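# Put crumpled paper in the bin and close its lid

## Task

Lift the bin's lid open, place the crumpled paper inside the bin, lower the lid until the bin is shut, and finish with neither gripper holding the lid.

## Robot and tools

ROBOT. Two arms, left_arm and right_arm, each with six revolute joints and a two-finger parallel gripper. In column order the joints are waist, shoulder, elbow, wrist pitch, wrist yaw, wrist roll. Stated ranges in radians: waist -2.880 to 2.880, shoulder 0.000 to 3.142, elbow 0.000 to 3.019, wrist pitch -1.693 to 1.571, wrist yaw -1.571 to 1.571, wrist roll -2.094 to 2.094. Real ends may differ from these by up to 0.084 rad either way.

FRAME. All printed positions are in metres in one scene frame: origin at table-top height halfway between the two nominal arm bases, +x pointing out across the table, +y toward left_arm, +z up. Calibrated bases: left_arm (-0.029, +0.351, +0.048), right_arm (-0.022, -0.221, +0.038), both turned very slightly about z (quat_wxyz +1.000, 0, 0, -0.008). Printed hand poses may be a few centimetres wrong, worse at long reach. On the gripper, the fingers extend along its +z axis and close along its y axis; end_effector_position is the midpoint between the pads, roughly 1 cm short of the fingertips.

THE ROW. Every commanded row has exactly 14 numbers, one list covering both arms: left_arm's six joint angles then its opening, then right_arm's six angles then its opening. Joint numbers are absolute target angles in radians (not offsets), on the same scale as the Joint positions line. Opening is an absolute value from -1 (closed) to +1 (fully open, pad gap 0.094 m). A row is refused if any joint target sits more than 0.084 rad beyond a stated end and further out than the current angle. Targets past a real end are clipped, and the result may say "joint sent to its limit". Per step, a joint target can lead its measured angle by at most 0.716 rad (waist, shoulder), 0.645 (elbow), 0.69 (wrist pitch), 1.84 (wrist yaw), 3.24 (wrist roll); if a row would shift a gripper over 110 mm from where it is, that arm's targets are scaled back.

TOOLS.
execute_actions(actions, cameras): actions holds zero or one item. [] just reports the state, with pictures. {"rows": [...], "steps": n} plays 1 to 15 rows over n control steps (n at most 15, default 15, each step 1/30 s, at least 6 needed); the last row repeats to fill. {"steps": n} without rows waits n steps (up to 300), counted from the previous result, so your thinking time is included. The result arrives 6 steps before the action finishes; those steps run afterwards. cameras: list of names, ["all"], or [].
move(target, speed, blend, cameras): target is one 14-number row or a list of up to 15 rows, all absolute joint angles plus openings. speed, in rad/s from 0.01 to 12.57 (default 0.5), caps the joint with the longest travel; one value or one per target. blend, in rad, lets the path pass within that distance of intermediate targets instead of stopping. Paths take at least 0.5 s and are cut off after 10 s total. Joints move together, so the hand follows a curve, and nothing avoids obstacles or the other arm. Opening changes in the first row go out at the start; in later rows they are applied once everything has come to rest there. The result adds a "move:" line: done, off_target (resting over 0.035 rad from target), moving, held, or fault, plus limits=held if steps were withheld. Pictures from all cameras unless cameras limits them.
wait(seconds, cameras): lets 0 to 10 s pass without new commands.
zoom_image(camera, region): enlarges [x0, y0, x1, y1] (pixels, origin top-left, at most 504 by 504) of the newest image from cam_head_left, cam_head_right, cam_left_wrist or cam_right_wrist.
read_manual(section): returns the licence texts only ("licences").
Call it only when the lid is shut, the paper inside, and both grippers released.

BETWEEN CALLS. The sim runs while you think; arms keep heading to the last row sent until they settle or a step is held. Fingers keep opening or closing.

RESULTS. Joint positions and Joint velocities give each arm's six values (rad, rad/s) then the pad gap (m, m/s); "within noise" means that arm is still. grip_measured uses the command scale and reads up to about 2.7 mm wide when empty; when squeezing a part it can read a few mm narrower than the part. Pressing force saturates roughly 0.05 below the touch reading (more for small, round or soft things), so close gently on the paper. To release, command well above grip_measured. Joint torques: six per arm, positive toward larger angles, include gravity; the 3rd and 4th wrap at ±28 N m. "joint command not followed" means the clearance check altered that arm's targets. MOTOR HOT warns of heating; OVER-TEMPERATURE FAULT means that arm went limp and dropped for 30 to 60 s or more.

CAMERAS. cam_head_left, cam_head_right, cam_left_wrist, cam_right_wrist, each 672x504.

AVOID. Dropping the paper outside the bin, releasing anything still moving, slamming the lid, striking or shoving objects hard, anything leaving the table or being set down off it. Never let the arms collide or a gripper pinch the other arm's fingers; that can fail the task outright. Fast moves hit harder, and targets set far beyond a contact press harder. Long holds with an arm stretched out or straining heat the motors. Loose objects may occasionally be nudged by outside pushes, so recheck positions.

Each tool is called after "Request:" as a command line: name --argument value for each argument, lists and objects as JSON in quotes; but a table of rows of numbers goes row by row, as --pt "numbers of a row", without its own name.

## Session

Request:
execute_actions --actions '[]'

Scene clock: 0.00 s of 4800.00 s.
left_arm: end_effector_position=(+0.4975, +0.2522, +0.3297) grip_measured=+1.000 end_effector_quat_wxyz=(+0.387, +0.575, +0.638, -0.336) | right_arm: end_effector_position=(+0.5717, -0.0113, +0.3949) grip_measured=+1.000 end_effector_quat_wxyz=(+0.249, -0.160, +0.948, -0.119)
Joint positions: left_arm=[0.118 1.682 1.517 -1.366 1.076 1.544 0.094] | right_arm=[0.452 1.74 1.944 -1.332 0.355 0.021 0.094]
Joint velocities: within noise
Joint torques (N m): no reading
Motor temperatures (°C): left_arm=[31 34 34 31 29 30 30] | right_arm=[32 33 33 33 33 32 30]
Heat: left arm: hottest shoulder 34 °C; right arm: hottest shoulder 33 °C.

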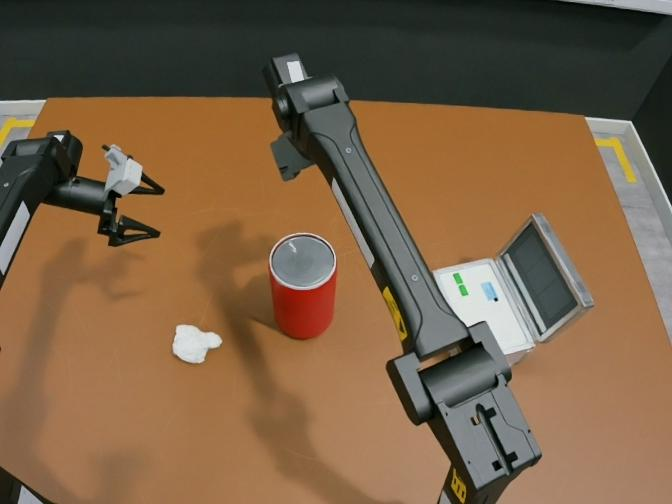

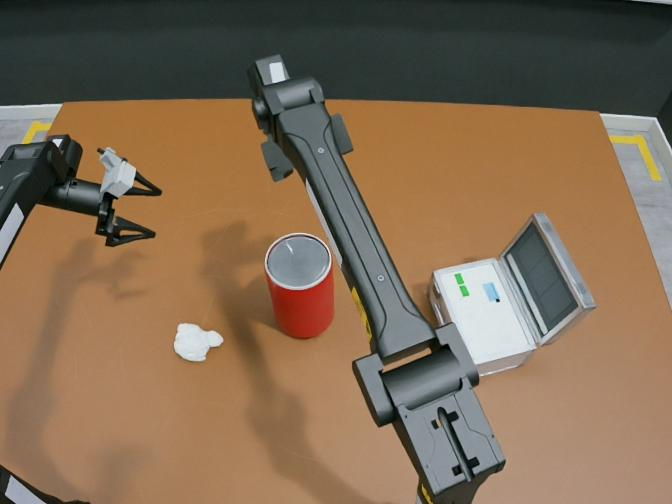

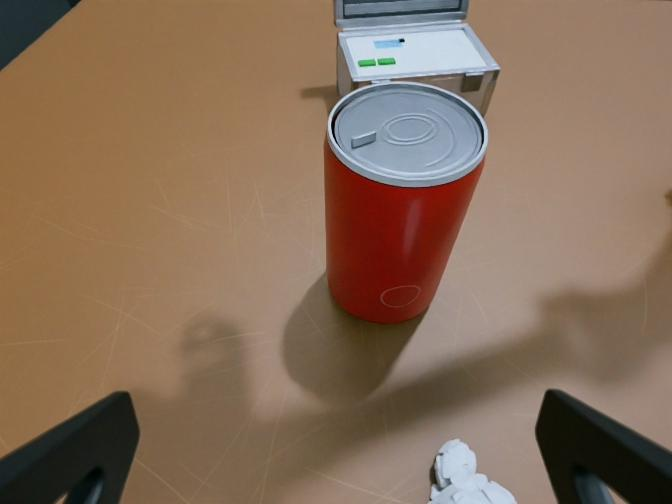

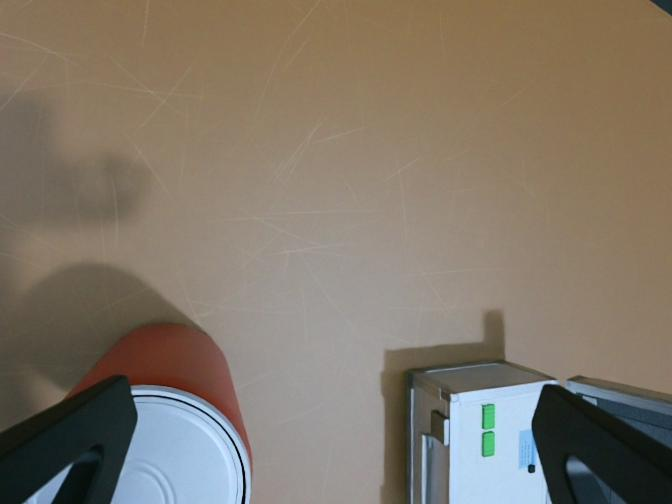

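Request:
move --target '[-0.287,1.5635,1.24,-1.223,0,0,1,0.45,1.496,1.83,-1.652,0,0,0]' --speed 0.7

Request:
zoom_image --camera "cam_right_wrist" --region '[150, 150, 500, 430]'

Scene clock: 4.07 s of 4800.00 s.
left_arm: end_effector_position=(+0.4055, +0.2202, +0.1789) grip_measured=+1.000 end_effector_quat_wxyz=(-0.007, +0.151, +0.989, -0.001) | right_arm: end_effector_position=(+0.4240, -0.0147, +0.4300) grip_measured=+0.002 end_effector_quat_wxyz=(+0.118, -0.210, +0.970, +0.025)
Joint positions: left_arm=[-0.274 1.595 1.244 -1.233 0.003 0.012 0.094] | right_arm=[0.452 1.519 1.835 -1.645 0.003 0.009 0.047]
Joint velocities: within noise
Joint torques (N m): left_arm=[-0.32 -12.22 7.04 1.14 -0.11 -0.12] | right_arm=[0.97 -11.87 6.39 0.27 -0.11 -0.05]
Motor temperatures (°C): left_arm=[31 34 34 31 30 30 30] | right_arm=[32 33 34 33 33 32 30]
Heat: left arm: hottest shoulder 34 °C; right arm: hottest elbow 34 °C.
Kept back: nothing.
move: done

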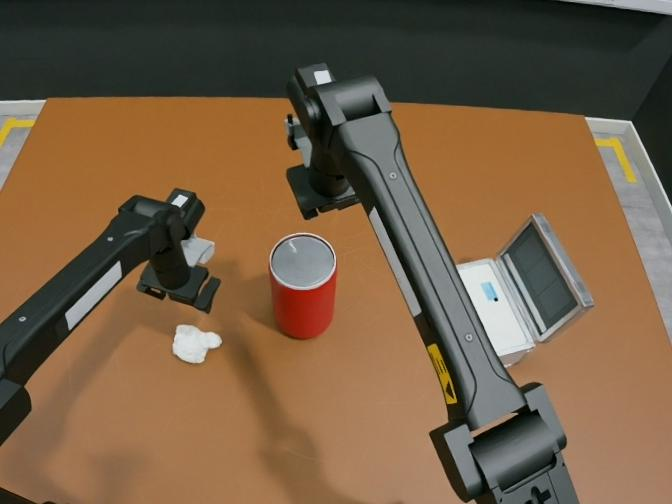

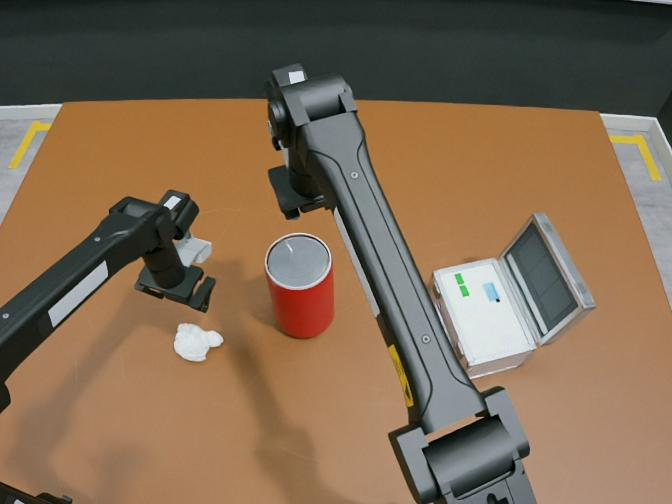

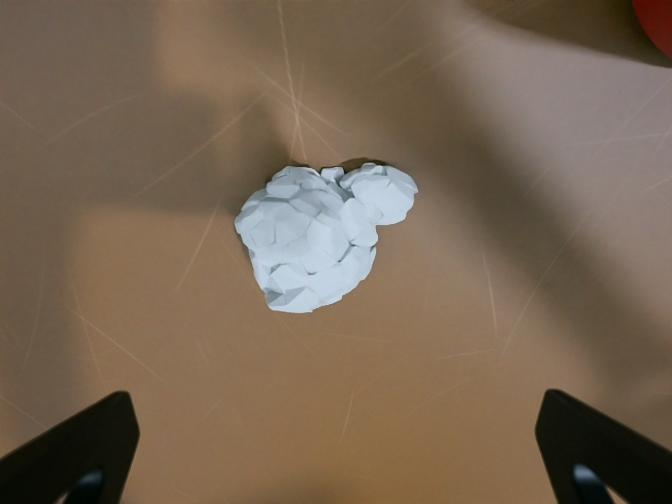

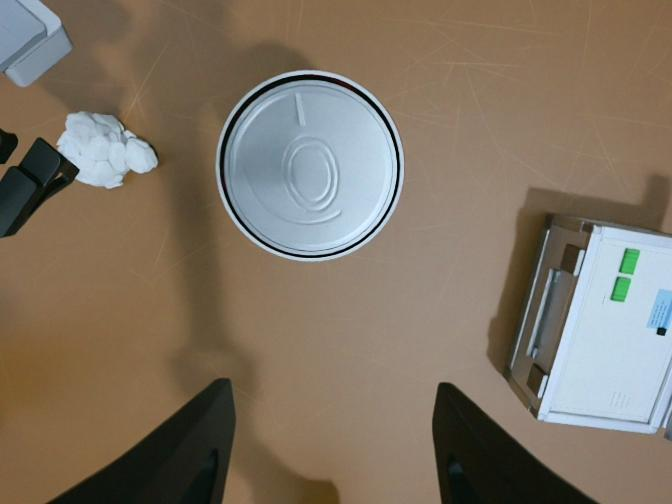

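Scaled by 1.440 from the camera's 672x504 image, which has a finer 960x720 frame.

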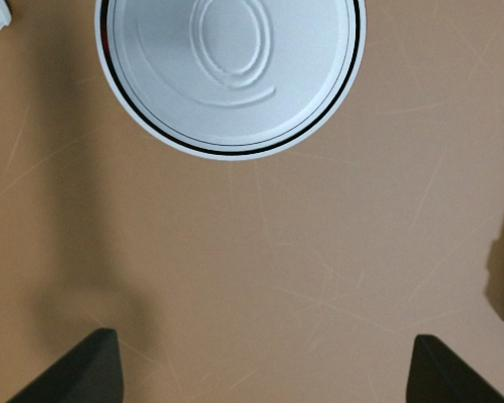

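Request:
move --pt "-0.24 1.6 1.13 -1.05 0 1.03 1 0.488 1.65 1.85 -1.6 0 0 0.1" --pt "-0.24 1.73 1.01 -0.82 0 1.03 1 0.488 1.793 1.88 -1.4826 0 0 0.1" --speed 0.5

Scene clock: 8.10 s of 4800.00 s.
left_arm: end_effector_position=(+0.3953, +0.2316, +0.0447) grip_measured=+1.000 end_effector_quat_wxyz=(+0.011, +0.601, +0.799, +0.002) | right_arm: end_effector_position=(+0.5006, +0.0389, +0.2858) grip_measured=+0.098 end_effector_quat_wxyz=(+0.050, -0.225, +0.973, +0.011)
Joint positions: left_arm=[-0.256 1.729 1.01 -0.83 0.003 1.018 0.094] | right_arm=[0.48 1.809 1.835 -1.494 0.003 0.009 0.052]
Joint velocities: within noise
Joint torques (N m): left_arm=[2.14 -10.17 5.93 1.21 -0.04 0.07] | right_arm=[1.85 -14.86 10.02 0.62 -0.11 -0.05]
Motor temperatures (°C): left_arm=[31 34 35 31 30 30 30] | right_arm=[32 34 34 33 33 32 30]
Heat: left arm: hottest elbow 35 °C; right arm: hottest shoulder 34 °C.
Kept back: nothing.
move: off_target (right_arm); right_arm: the elbow is farthest, 0.045 rad from its target

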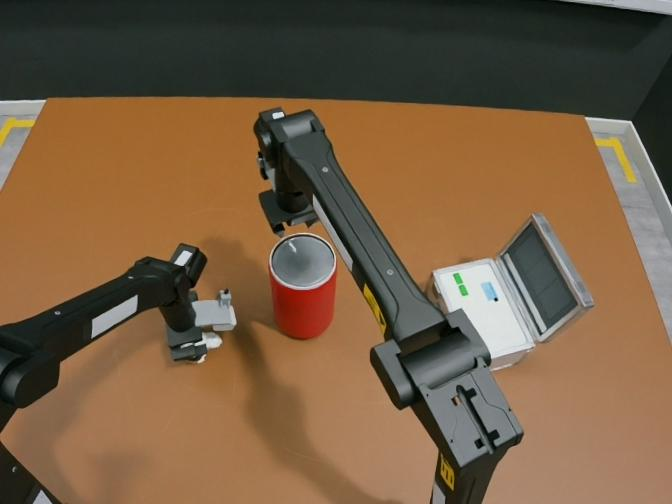

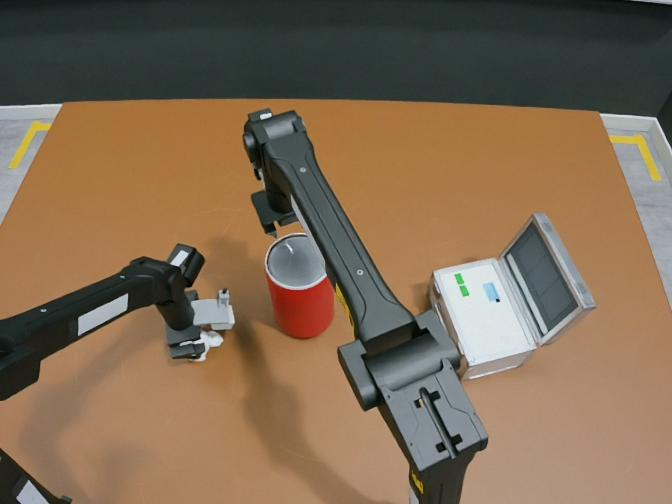

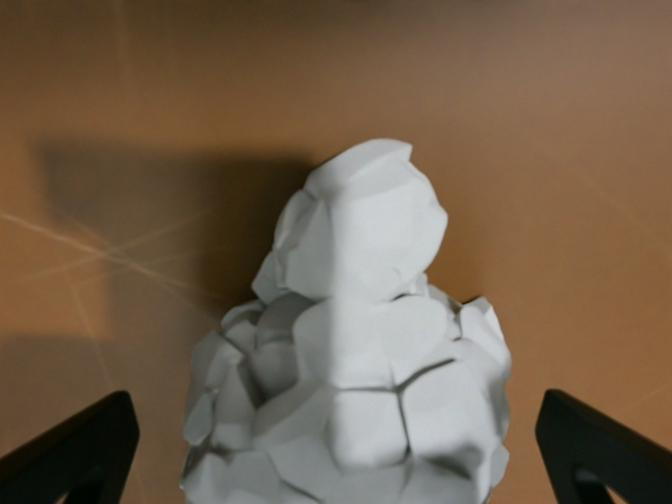

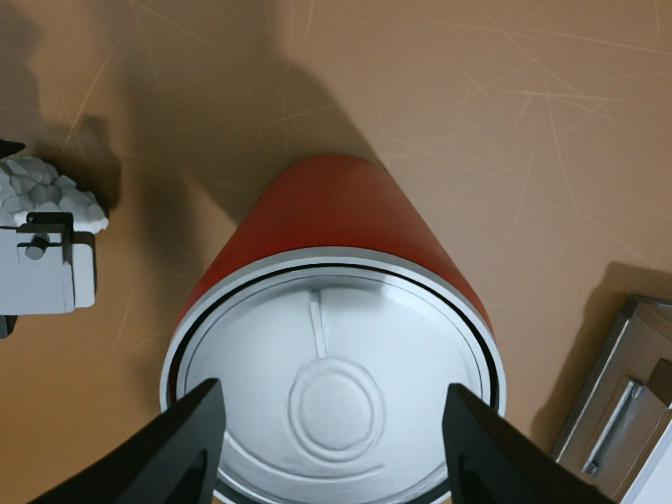

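Request:
move --pt "-0.24 1.754 1.005 -0.79 0 1.03 1 0.505 1.825 1.80 -1.415 0 0 0.1" --pt "-0.24 1.754 1.005 -0.79 0 1.03 0.05 0.505 1.825 1.80 -1.415 0 0 0.1" --speed 0.2

Request:
zoom_image --camera "cam_right_wrist" --region '[170, 230, 502, 504]'

Scene clock: 10.23 s of 4800.00 s.
left_arm: end_effector_position=(+0.4014, +0.2302, +0.0400) grip_measured=+0.517 end_effector_quat_wxyz=(+0.020, +0.601, +0.799, +0.006) | right_arm: end_effector_position=(+0.5045, +0.0533, +0.2680) grip_measured=+0.098 end_effector_quat_wxyz=(+0.062, -0.234, +0.970, +0.014)
Joint positions: left_arm=[-0.255 1.741 1.01 -0.799 0.003 1.019 0.071] | right_arm=[0.499 1.821 1.804 -1.427 0.003 0.009 0.052]
Joint velocities: within noise
Joint torques (N m): left_arm=[2.2 -9.23 5.6 1.13 -0.04 0.08] | right_arm=[1.67 -14.27 6.6 0.75 -0.11 -0.05]
Motor temperatures (°C): left_arm=[31 34 35 31 30 30 30] | right_arm=[32 34 34 33 33 32 30]
Heat: left arm: hottest elbow 35 °C; right arm: hottest shoulder 34 °C.
Kept back: nothing.
move: done

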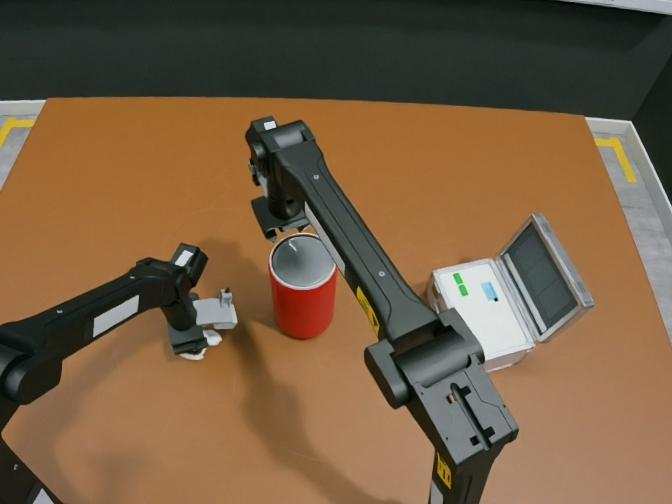

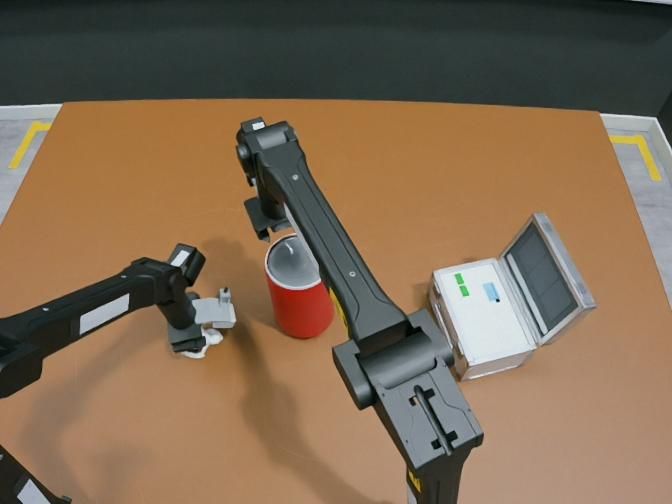

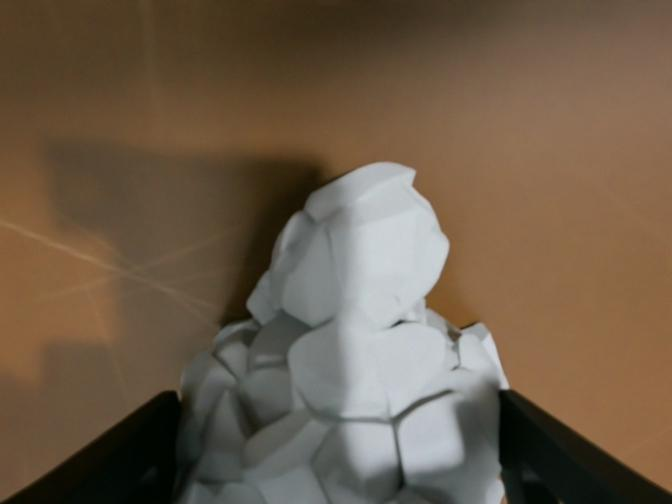

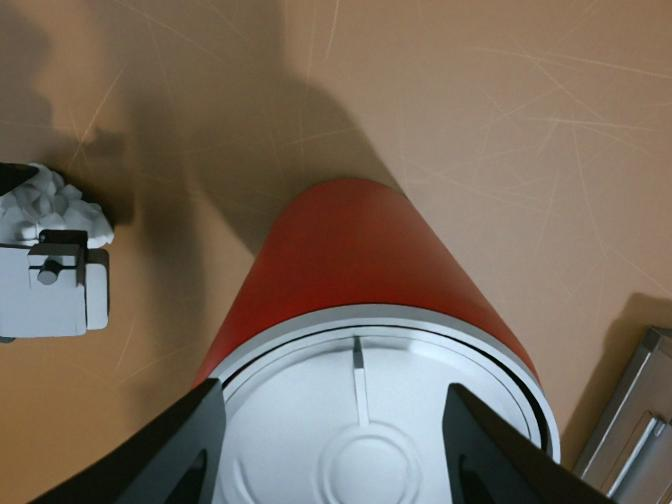

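Scaled by 1.518 from the camera's 672x504 image, which has a finer 960x720 frame.

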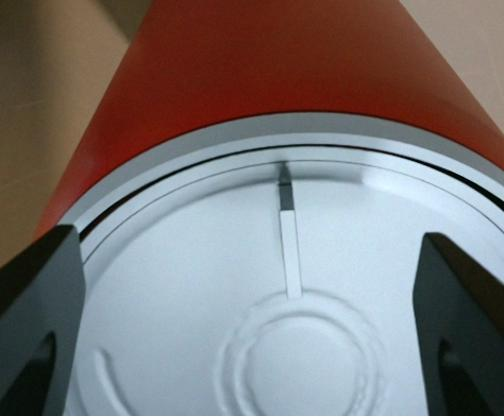

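Request:
move --target '[-0.24,1.754,1.005,-0.79,0,1.03,0.05,0.484,1.848,1.75,-1.375,0,0,0.1]' --speed 0.15 --cameras '["cam_right_wrist"]'

Request:
zoom_image --camera "cam_right_wrist" --region '[170, 230, 502, 504]'

Scene clock: 11.40 s of 4800.00 s.
left_arm: end_effector_position=(+0.4014, +0.2302, +0.0400) grip_measured=+0.518 end_effector_quat_wxyz=(+0.020, +0.601, +0.799, +0.006) | right_arm: end_effector_position=(+0.5060, +0.0510, +0.2463) grip_measured=+0.098 end_effector_quat_wxyz=(+0.056, -0.232, +0.971, +0.014)
Joint positions: left_arm=[-0.255 1.741 1.01 -0.799 0.003 1.019 0.071] | right_arm=[0.493 1.832 1.764 -1.388 -0.001 0.008 0.052]
Joint velocities: within noise
Joint torques (N m): left_arm=[2.14 -9.29 5.59 1.17 -0.03 0.08] | right_arm=[0.38 -13.45 5.82 0.68 0.02 -0.04]
Motor temperatures (°C): left_arm=[31 34 35 31 30 30 30] | right_arm=[32 34 34 33 33 32 30]
Heat: left arm: hottest elbow 35 °C; right arm: hottest shoulder 34 °C.
Kept back: nothing.
move: done
Images, in order (width x height): cam_right_wrist 672x504.

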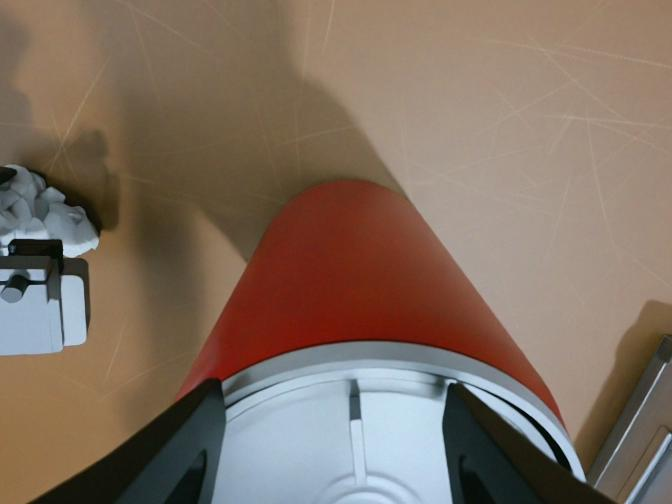

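Scaled by 1.518 from the camera's 672x504 image, which has a finer 960x720 frame.

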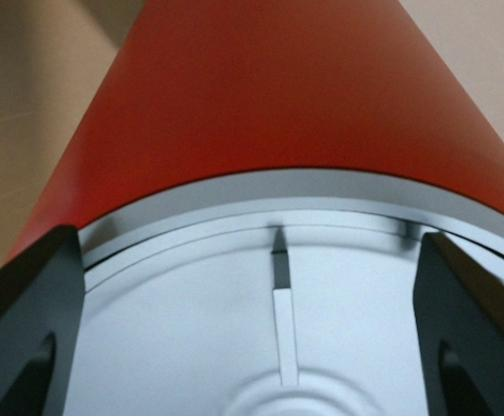

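Request:
move --target '[-0.24,1.754,1.005,-0.79,0,1.03,0.05,0.474,1.823,1.683,-1.345,0,0,0.1]' --speed 0.15 --cameras '["cam_right_wrist"]'

Request:
zoom_image --camera "cam_right_wrist" --region '[170, 230, 502, 504]'

Scene clock: 12.60 s of 4800.00 s.
left_arm: end_effector_position=(+0.4014, +0.2302, +0.0400) grip_measured=+0.518 end_effector_quat_wxyz=(+0.020, +0.601, +0.799, +0.006) | right_arm: end_effector_position=(+0.5023, +0.0435, +0.2428) grip_measured=+0.098 end_effector_quat_wxyz=(+0.064, -0.228, +0.972, +0.017)
Joint positions: left_arm=[-0.255 1.741 1.01 -0.799 0.003 1.019 0.071] | right_arm=[0.484 1.803 1.713 -1.348 -0.003 0.007 0.052]
Joint velocities: within noise
Joint torques (N m): left_arm=[2.02 -9.17 5.56 1.11 -0.03 0.09] | right_arm=[0.38 -12.98 4.75 0.4 0.12 -0.05]
Motor temperatures (°C): left_arm=[31 34 35 31 30 30 30] | right_arm=[32 34 34 33 33 32 30]
Heat: left arm: hottest elbow 35 °C; right arm: hottest shoulder 34 °C.
Kept back: nothing.
move: done
Images, in order (width x height): cam_right_wrist 672x504.

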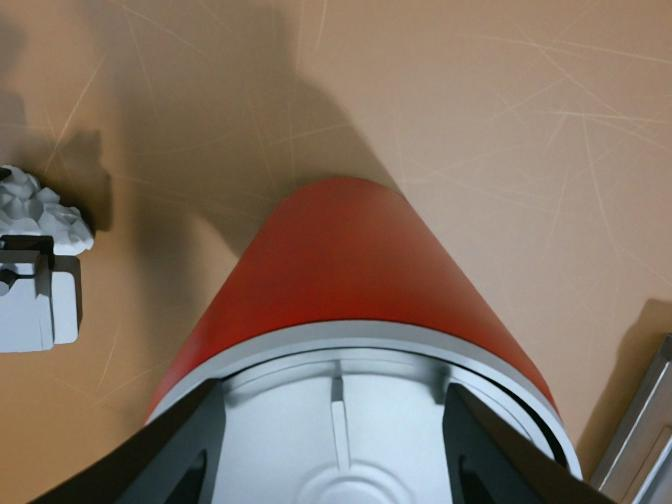

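Scaled by 1.518 from the camera's 672x504 image, which has a finer 960x720 frame.

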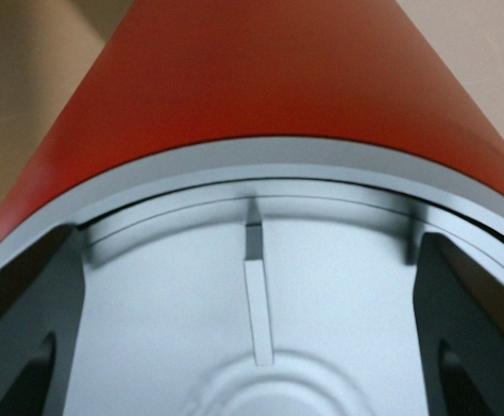

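Request:
move --target '[-0.24,1.754,1.005,-0.79,0,1.03,0.05,0.474,1.803,1.616,-1.312,0,0,0.1]' --speed 0.12 --cameras '["cam_right_wrist"]'

Request:
zoom_image --camera "cam_right_wrist" --region '[170, 230, 502, 504]'

Scene clock: 13.87 s of 4800.00 s.
left_arm: end_effector_position=(+0.4014, +0.2302, +0.0400) grip_measured=+0.518 end_effector_quat_wxyz=(+0.020, +0.601, +0.799, +0.006) | right_arm: end_effector_position=(+0.4963, +0.0396, +0.2384) grip_measured=+0.098 end_effector_quat_wxyz=(+0.073, -0.226, +0.971, +0.021)
Joint positions: left_arm=[-0.255 1.741 1.01 -0.799 0.003 1.019 0.071] | right_arm=[0.481 1.772 1.656 -1.302 -0.006 0.008 0.052]
Joint velocities: within noise
Joint torques (N m): left_arm=[2.26 -9.11 5.56 1.18 -0.03 0.07] | right_arm=[0.62 -11.63 4.05 -0.1 0.22 -0.05]
Motor temperatures (°C): left_arm=[31 35 35 31 30 30 30] | right_arm=[32 34 34 33 33 32 30]
Heat: left arm: hottest shoulder 35 °C; right arm: hottest shoulder 34 °C.
Kept back: nothing.
move: off_target (right_arm); right_arm: the elbow is farthest, 0.040 rad from its target
Images, in order (width x height): cam_right_wrist 672x504.

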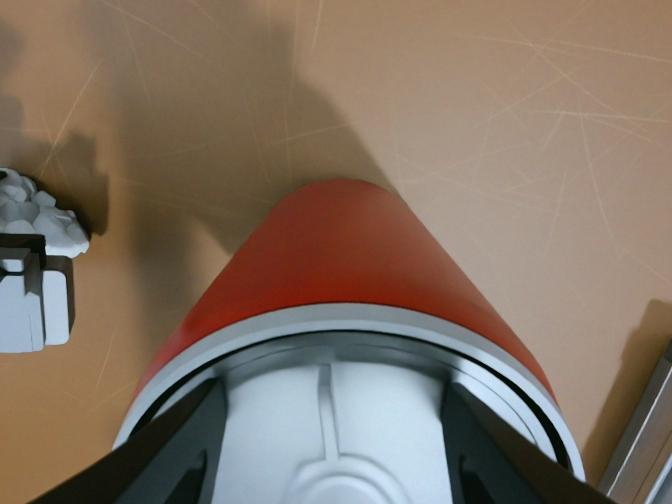

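Scaled by 1.518 from the camera's 672x504 image, which has a finer 960x720 frame.

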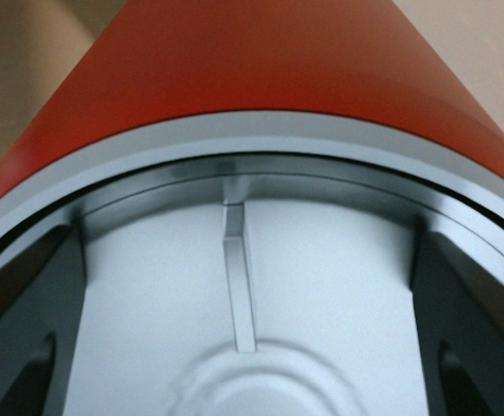

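Request:
move --target '[-0.24,1.754,1.005,-0.79,0,1.03,0.05,0.474,1.79,1.616,-1.312,0,0,-0.7]' --speed 0.12 --cameras '["cam_right_wrist"]'

Request:
move --target '[-0.24,1.754,1.005,-0.79,0,1.03,0.05,0.474,1.79,1.616,-1.312,0,0,-1]' --cameras '["cam_right_wrist"]'

Request:
zoom_image --camera "cam_right_wrist" --region '[170, 230, 502, 504]'

Scene clock: 14.80 s of 4800.00 s.
left_arm: end_effector_position=(+0.4014, +0.2302, +0.0400) grip_measured=+0.518 end_effector_quat_wxyz=(+0.020, +0.601, +0.799, +0.006) | right_arm: end_effector_position=(+0.4936, +0.0401, +0.2391) grip_measured=-0.697 end_effector_quat_wxyz=(+0.073, -0.227, +0.971, +0.022)
Joint positions: left_arm=[-0.255 1.741 1.01 -0.799 0.003 1.019 0.071] | right_arm=[0.484 1.766 1.65 -1.302 -0.008 0.008 0.014]
Joint velocities: within noise
Joint torques (N m): left_arm=[2.26 -9.35 5.63 1.17 -0.02 0.07] | right_arm=[0.32 -12.1 4.44 0.05 0.29 -0.05]
Motor temperatures (°C): left_arm=[31 35 35 31 30 30 30] | right_arm=[32 34 34 33 33 32 30]
Heat: left arm: hottest shoulder 35 °C; right arm: hottest shoulder 34 °C.
Kept back: nothing.
move: done
Images, in order (width x height): cam_right_wrist 672x504.

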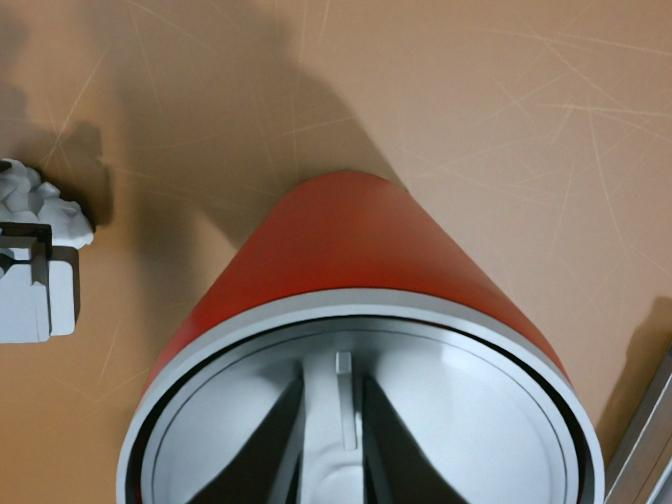

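Scene clock: 15.30 s of 4800.00 s.
left_arm: end_effector_position=(+0.4014, +0.2302, +0.0400) grip_measured=+0.518 end_effector_quat_wxyz=(+0.020, +0.601, +0.799, +0.006) | right_arm: end_effector_position=(+0.4947, +0.0373, +0.2394) grip_measured=-0.953 end_effector_quat_wxyz=(+0.074, -0.229, +0.971, +0.018)
Joint positions: left_arm=[-0.255 1.741 1.01 -0.799 0.003 1.019 0.071] | right_arm=[0.481 1.765 1.649 -1.302 -0.001 0.002 0.002]
Joint velocities: within noise
Joint torques (N m): left_arm=[2.14 -9.23 5.59 1.17 -0.03 0.09] | right_arm=[0.56 -11.99 4.49 0.02 0.05 0.01]
Motor temperatures (°C): left_arm=[31 35 35 31 30 30 30] | right_arm=[32 34 34 33 33 32 30]
Heat: left arm: hottest shoulder 35 °C; right arm: hottest shoulder 34 °C.
Kept back: nothing.
move: done
Images, in order (width x height): cam_right_wrist 672x504.

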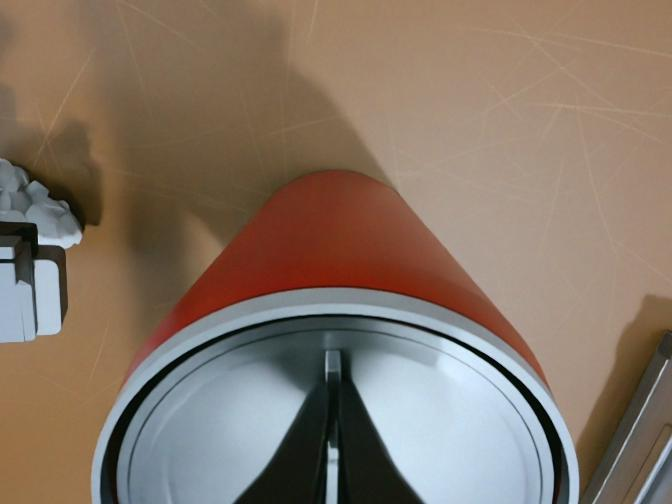

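Scaled by 1.518 from the camera's 672x504 image, which has a finer 960x720 frame.

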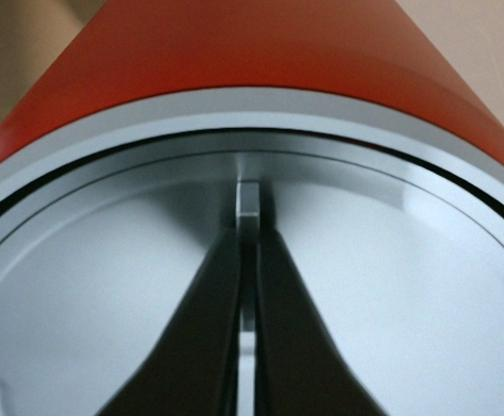

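Request:
move --pt "-0.24 1.754 1.005 -0.79 0 1.03 0.05 0.474 1.630 1.553 -1.133 0 0 -1" --pt "-0.24 1.754 1.005 -0.79 0 1.03 0.05 0.474 1.479 1.38 -0.911 0 0 -1" --pt "-0.24 1.754 1.005 -0.79 0 1.03 0.05 0.474 1.1935 1.01 -0.433 0 0 -1" --speed 0.2 --blend 0.05

Scene clock: 20.83 s of 4800.00 s.
left_arm: end_effector_position=(+0.4014, +0.2302, +0.0400) grip_measured=+0.518 end_effector_quat_wxyz=(+0.020, +0.601, +0.799, +0.006) | right_arm: end_effector_position=(+0.4444, +0.0121, +0.3023) grip_measured=-0.957 end_effector_quat_wxyz=(+0.412, -0.208, +0.882, +0.098)
Joint positions: left_arm=[-0.255 1.741 1.01 -0.799 0.003 1.019 0.071] | right_arm=[0.481 1.236 1.003 -0.462 -0.001 0.002 0.002]
Joint velocities: within noise
Joint torques (N m): left_arm=[2.32 -9.23 5.59 1.16 -0.03 0.09] | right_arm=[0.62 -10.05 7.88 2.35 0.05 0.01]
Motor temperatures (°C): left_arm=[31 35 35 31 30 30 31] | right_arm=[32 34 35 33 33 32 30]
Heat: left arm: hottest shoulder 35 °C; right arm: hottest elbow 35 °C.
Kept back: nothing.
move: off_target (right_arm); right_arm: the shoulder is farthest, 0.043 rad from its target

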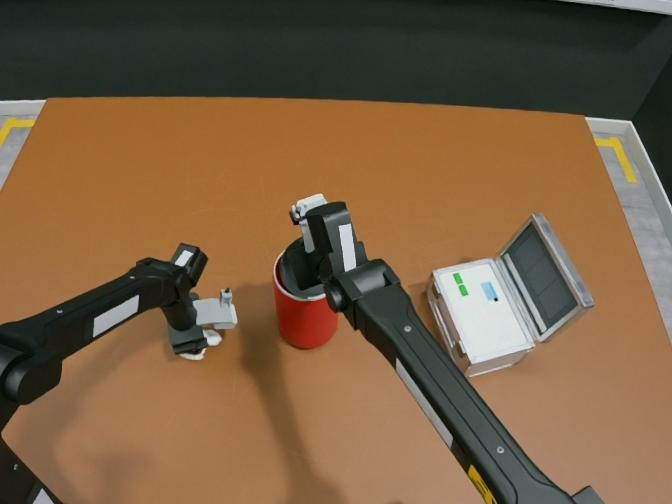

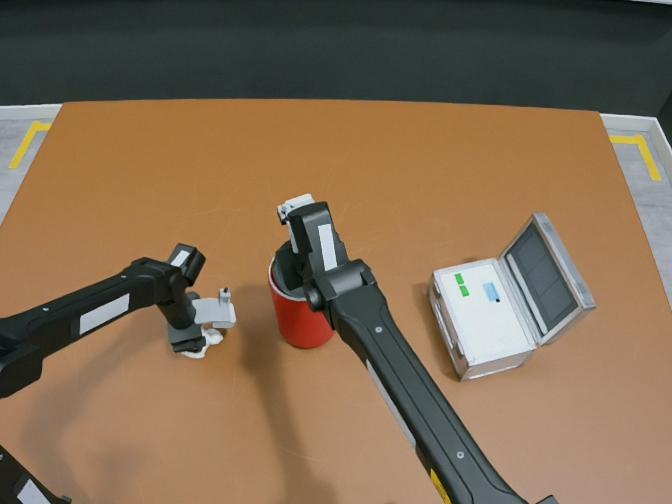

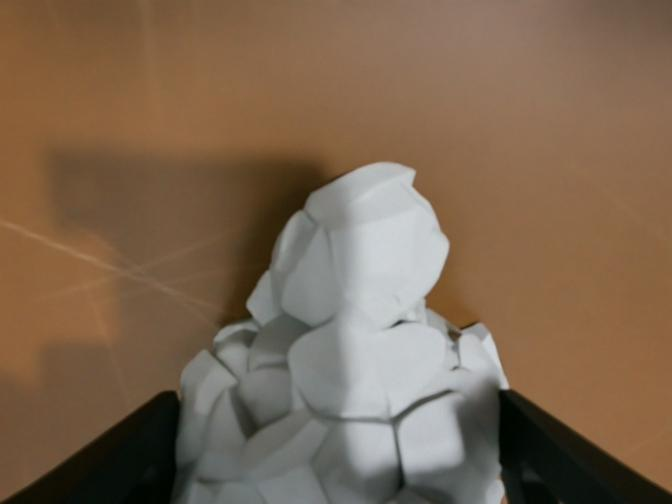

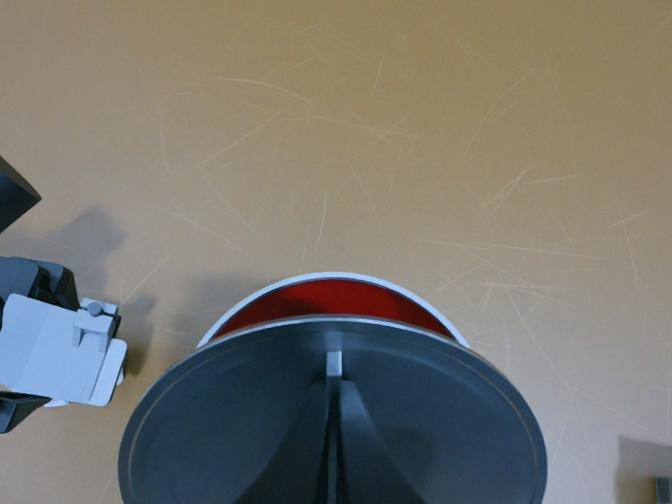

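Request:
move --pt "-0.24 1.754 1.005 -0.79 0 1.03 0.05 0.474 1.014 0.69 0.057 0 0 -1" --pt "-0.24 1.754 1.005 -0.79 0 1.03 0.05 0.474 0.982 0.475 0.495 0 0 -1" --speed 0.22 --blend 0.05

Scene clock: 26.33 s of 4800.00 s.
left_arm: end_effector_position=(+0.4014, +0.2302, +0.0400) grip_measured=+0.518 end_effector_quat_wxyz=(+0.020, +0.601, +0.799, +0.006) | right_arm: end_effector_position=(+0.3817, -0.0192, +0.3167) grip_measured=-0.957 end_effector_quat_wxyz=(+0.667, -0.167, +0.709, +0.159)
Joint positions: left_arm=[-0.255 1.741 1.01 -0.799 0.003 1.019 0.071] | right_arm=[0.481 1.006 0.477 0.469 -0.001 0.002 0.002]
Joint velocities: within noise
Joint torques (N m): left_arm=[2.26 -9.23 5.59 1.16 -0.03 0.07] | right_arm=[0.56 -4.95 6.69 2.39 0.04 0.01]
Motor temperatures (°C): left_arm=[31 35 35 31 30 30 31] | right_arm=[32 34 35 33 33 32 30]
Heat: left arm: hottest shoulder 35 °C; right arm: hottest elbow 35 °C.
Kept back: nothing.
move: done

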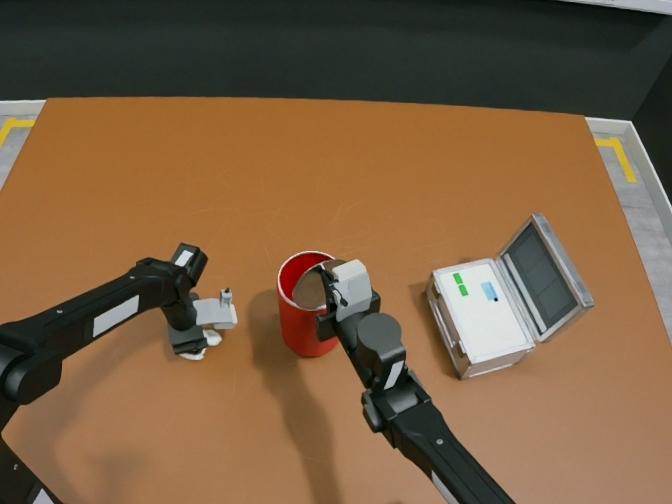

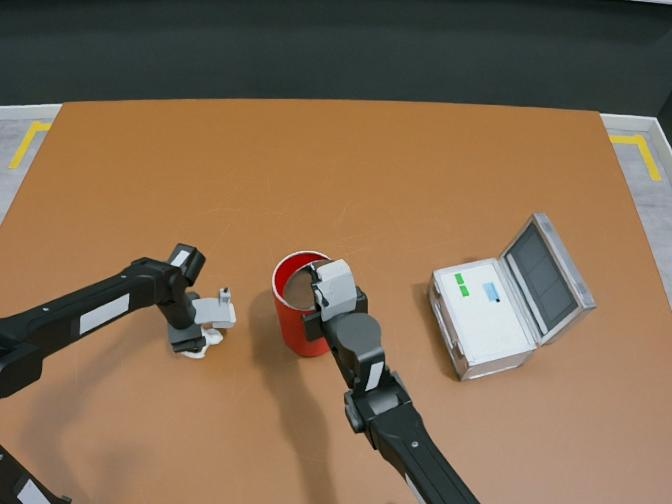

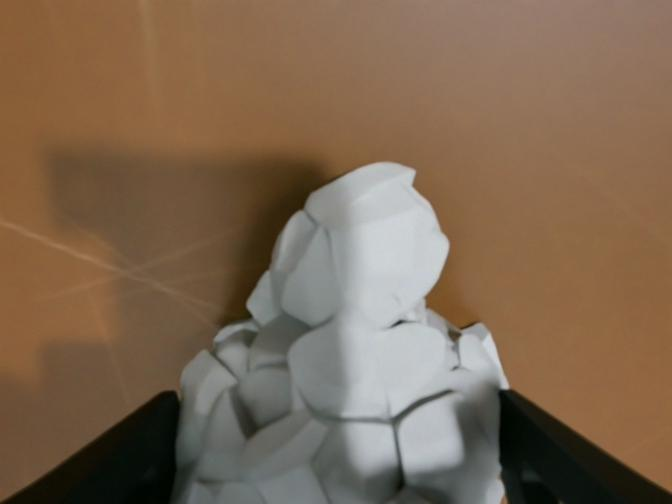

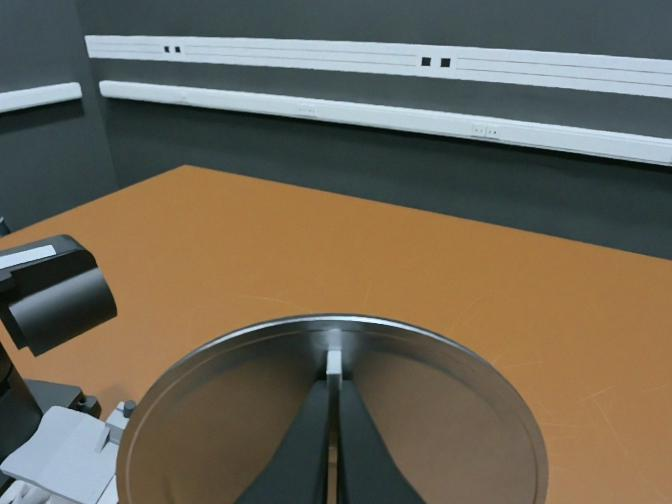

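Request:
move --pt "-0.24 1.754 1.005 -0.79 0 1.03 0.05 0.474 0.982 0.475 0.495 0 0 -0.5" --pt "-0.24 1.754 1.005 -0.79 0 1.03 0.05 0.474 0.75 0.33 0.58 0 0 -0.5" --pt "-0.24 1.754 1.005 -0.79 0 1.03 0.05 0.1 0.75 0.33 0.4 0 0 -0.5" --speed '[0.2,0.3,0.4]'

Scene clock: 29.53 s of 4800.00 s.
left_arm: end_effector_position=(+0.4014, +0.2302, +0.0400) grip_measured=+0.518 end_effector_quat_wxyz=(+0.020, +0.601, +0.799, +0.006) | right_arm: end_effector_position=(+0.3640, -0.1863, +0.3172) grip_measured=-0.502 end_effector_quat_wxyz=(+0.700, -0.032, +0.712, +0.033)
Joint positions: left_arm=[-0.255 1.741 1.01 -0.799 0.003 1.019 0.071] | right_arm=[0.108 0.758 0.336 0.405 -0.001 0.002 0.023]
Joint velocities: within noise
Joint torques (N m): left_arm=[2.14 -9.23 5.55 1.16 -0.04 0.08] | right_arm=[0.5 -1.26 6.76 1.31 0.01 0.01]
Motor temperatures (°C): left_arm=[31 35 35 31 30 30 31] | right_arm=[32 34 35 33 33 32 30]
Heat: left arm: hottest shoulder 35 °C; right arm: hottest elbow 35 °C.
Kept back: nothing.
move: done

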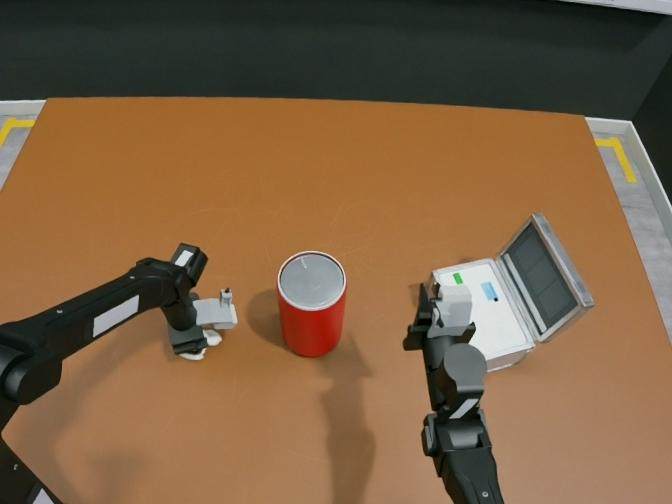

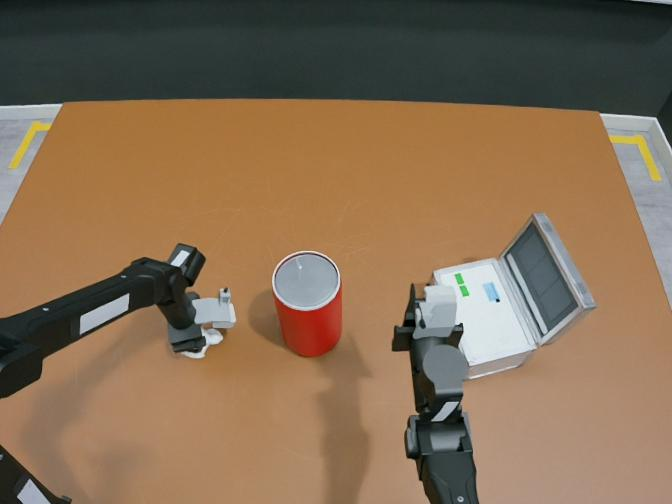

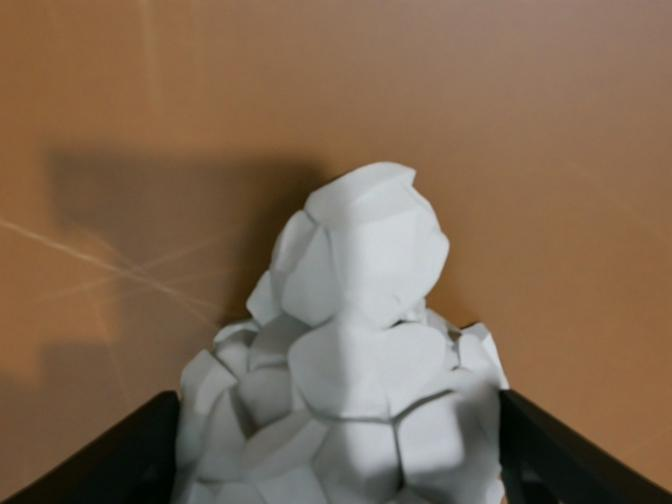

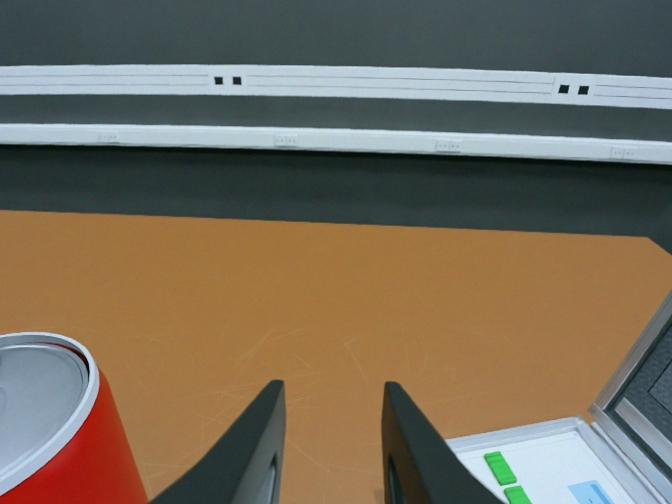

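Request:
zoom_image --camera "cam_head_right" --region '[260, 240, 356, 312]'

Request:
zoom_image --camera "cam_head_left" --region '[264, 240, 360, 312]'

Scaled by 5.250 from the camera's 672x504 image, which has a finer 960x720 frame.

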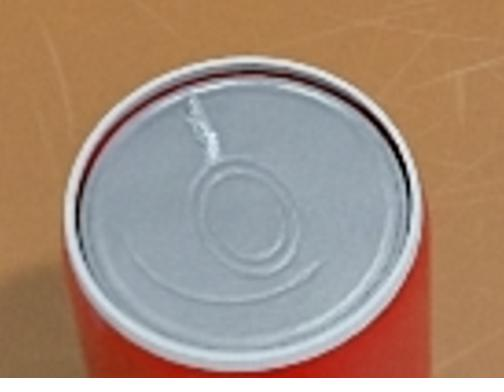

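Scaled by 5.250 from the camera's 672x504 image, which has a finer 960x720 frame.

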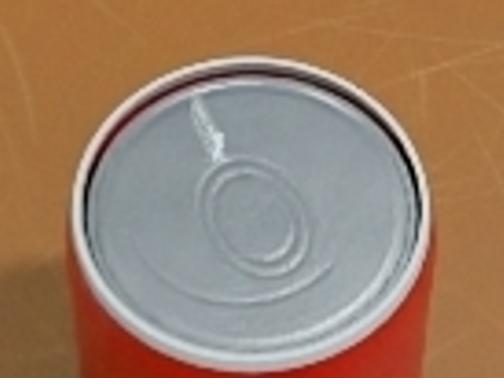

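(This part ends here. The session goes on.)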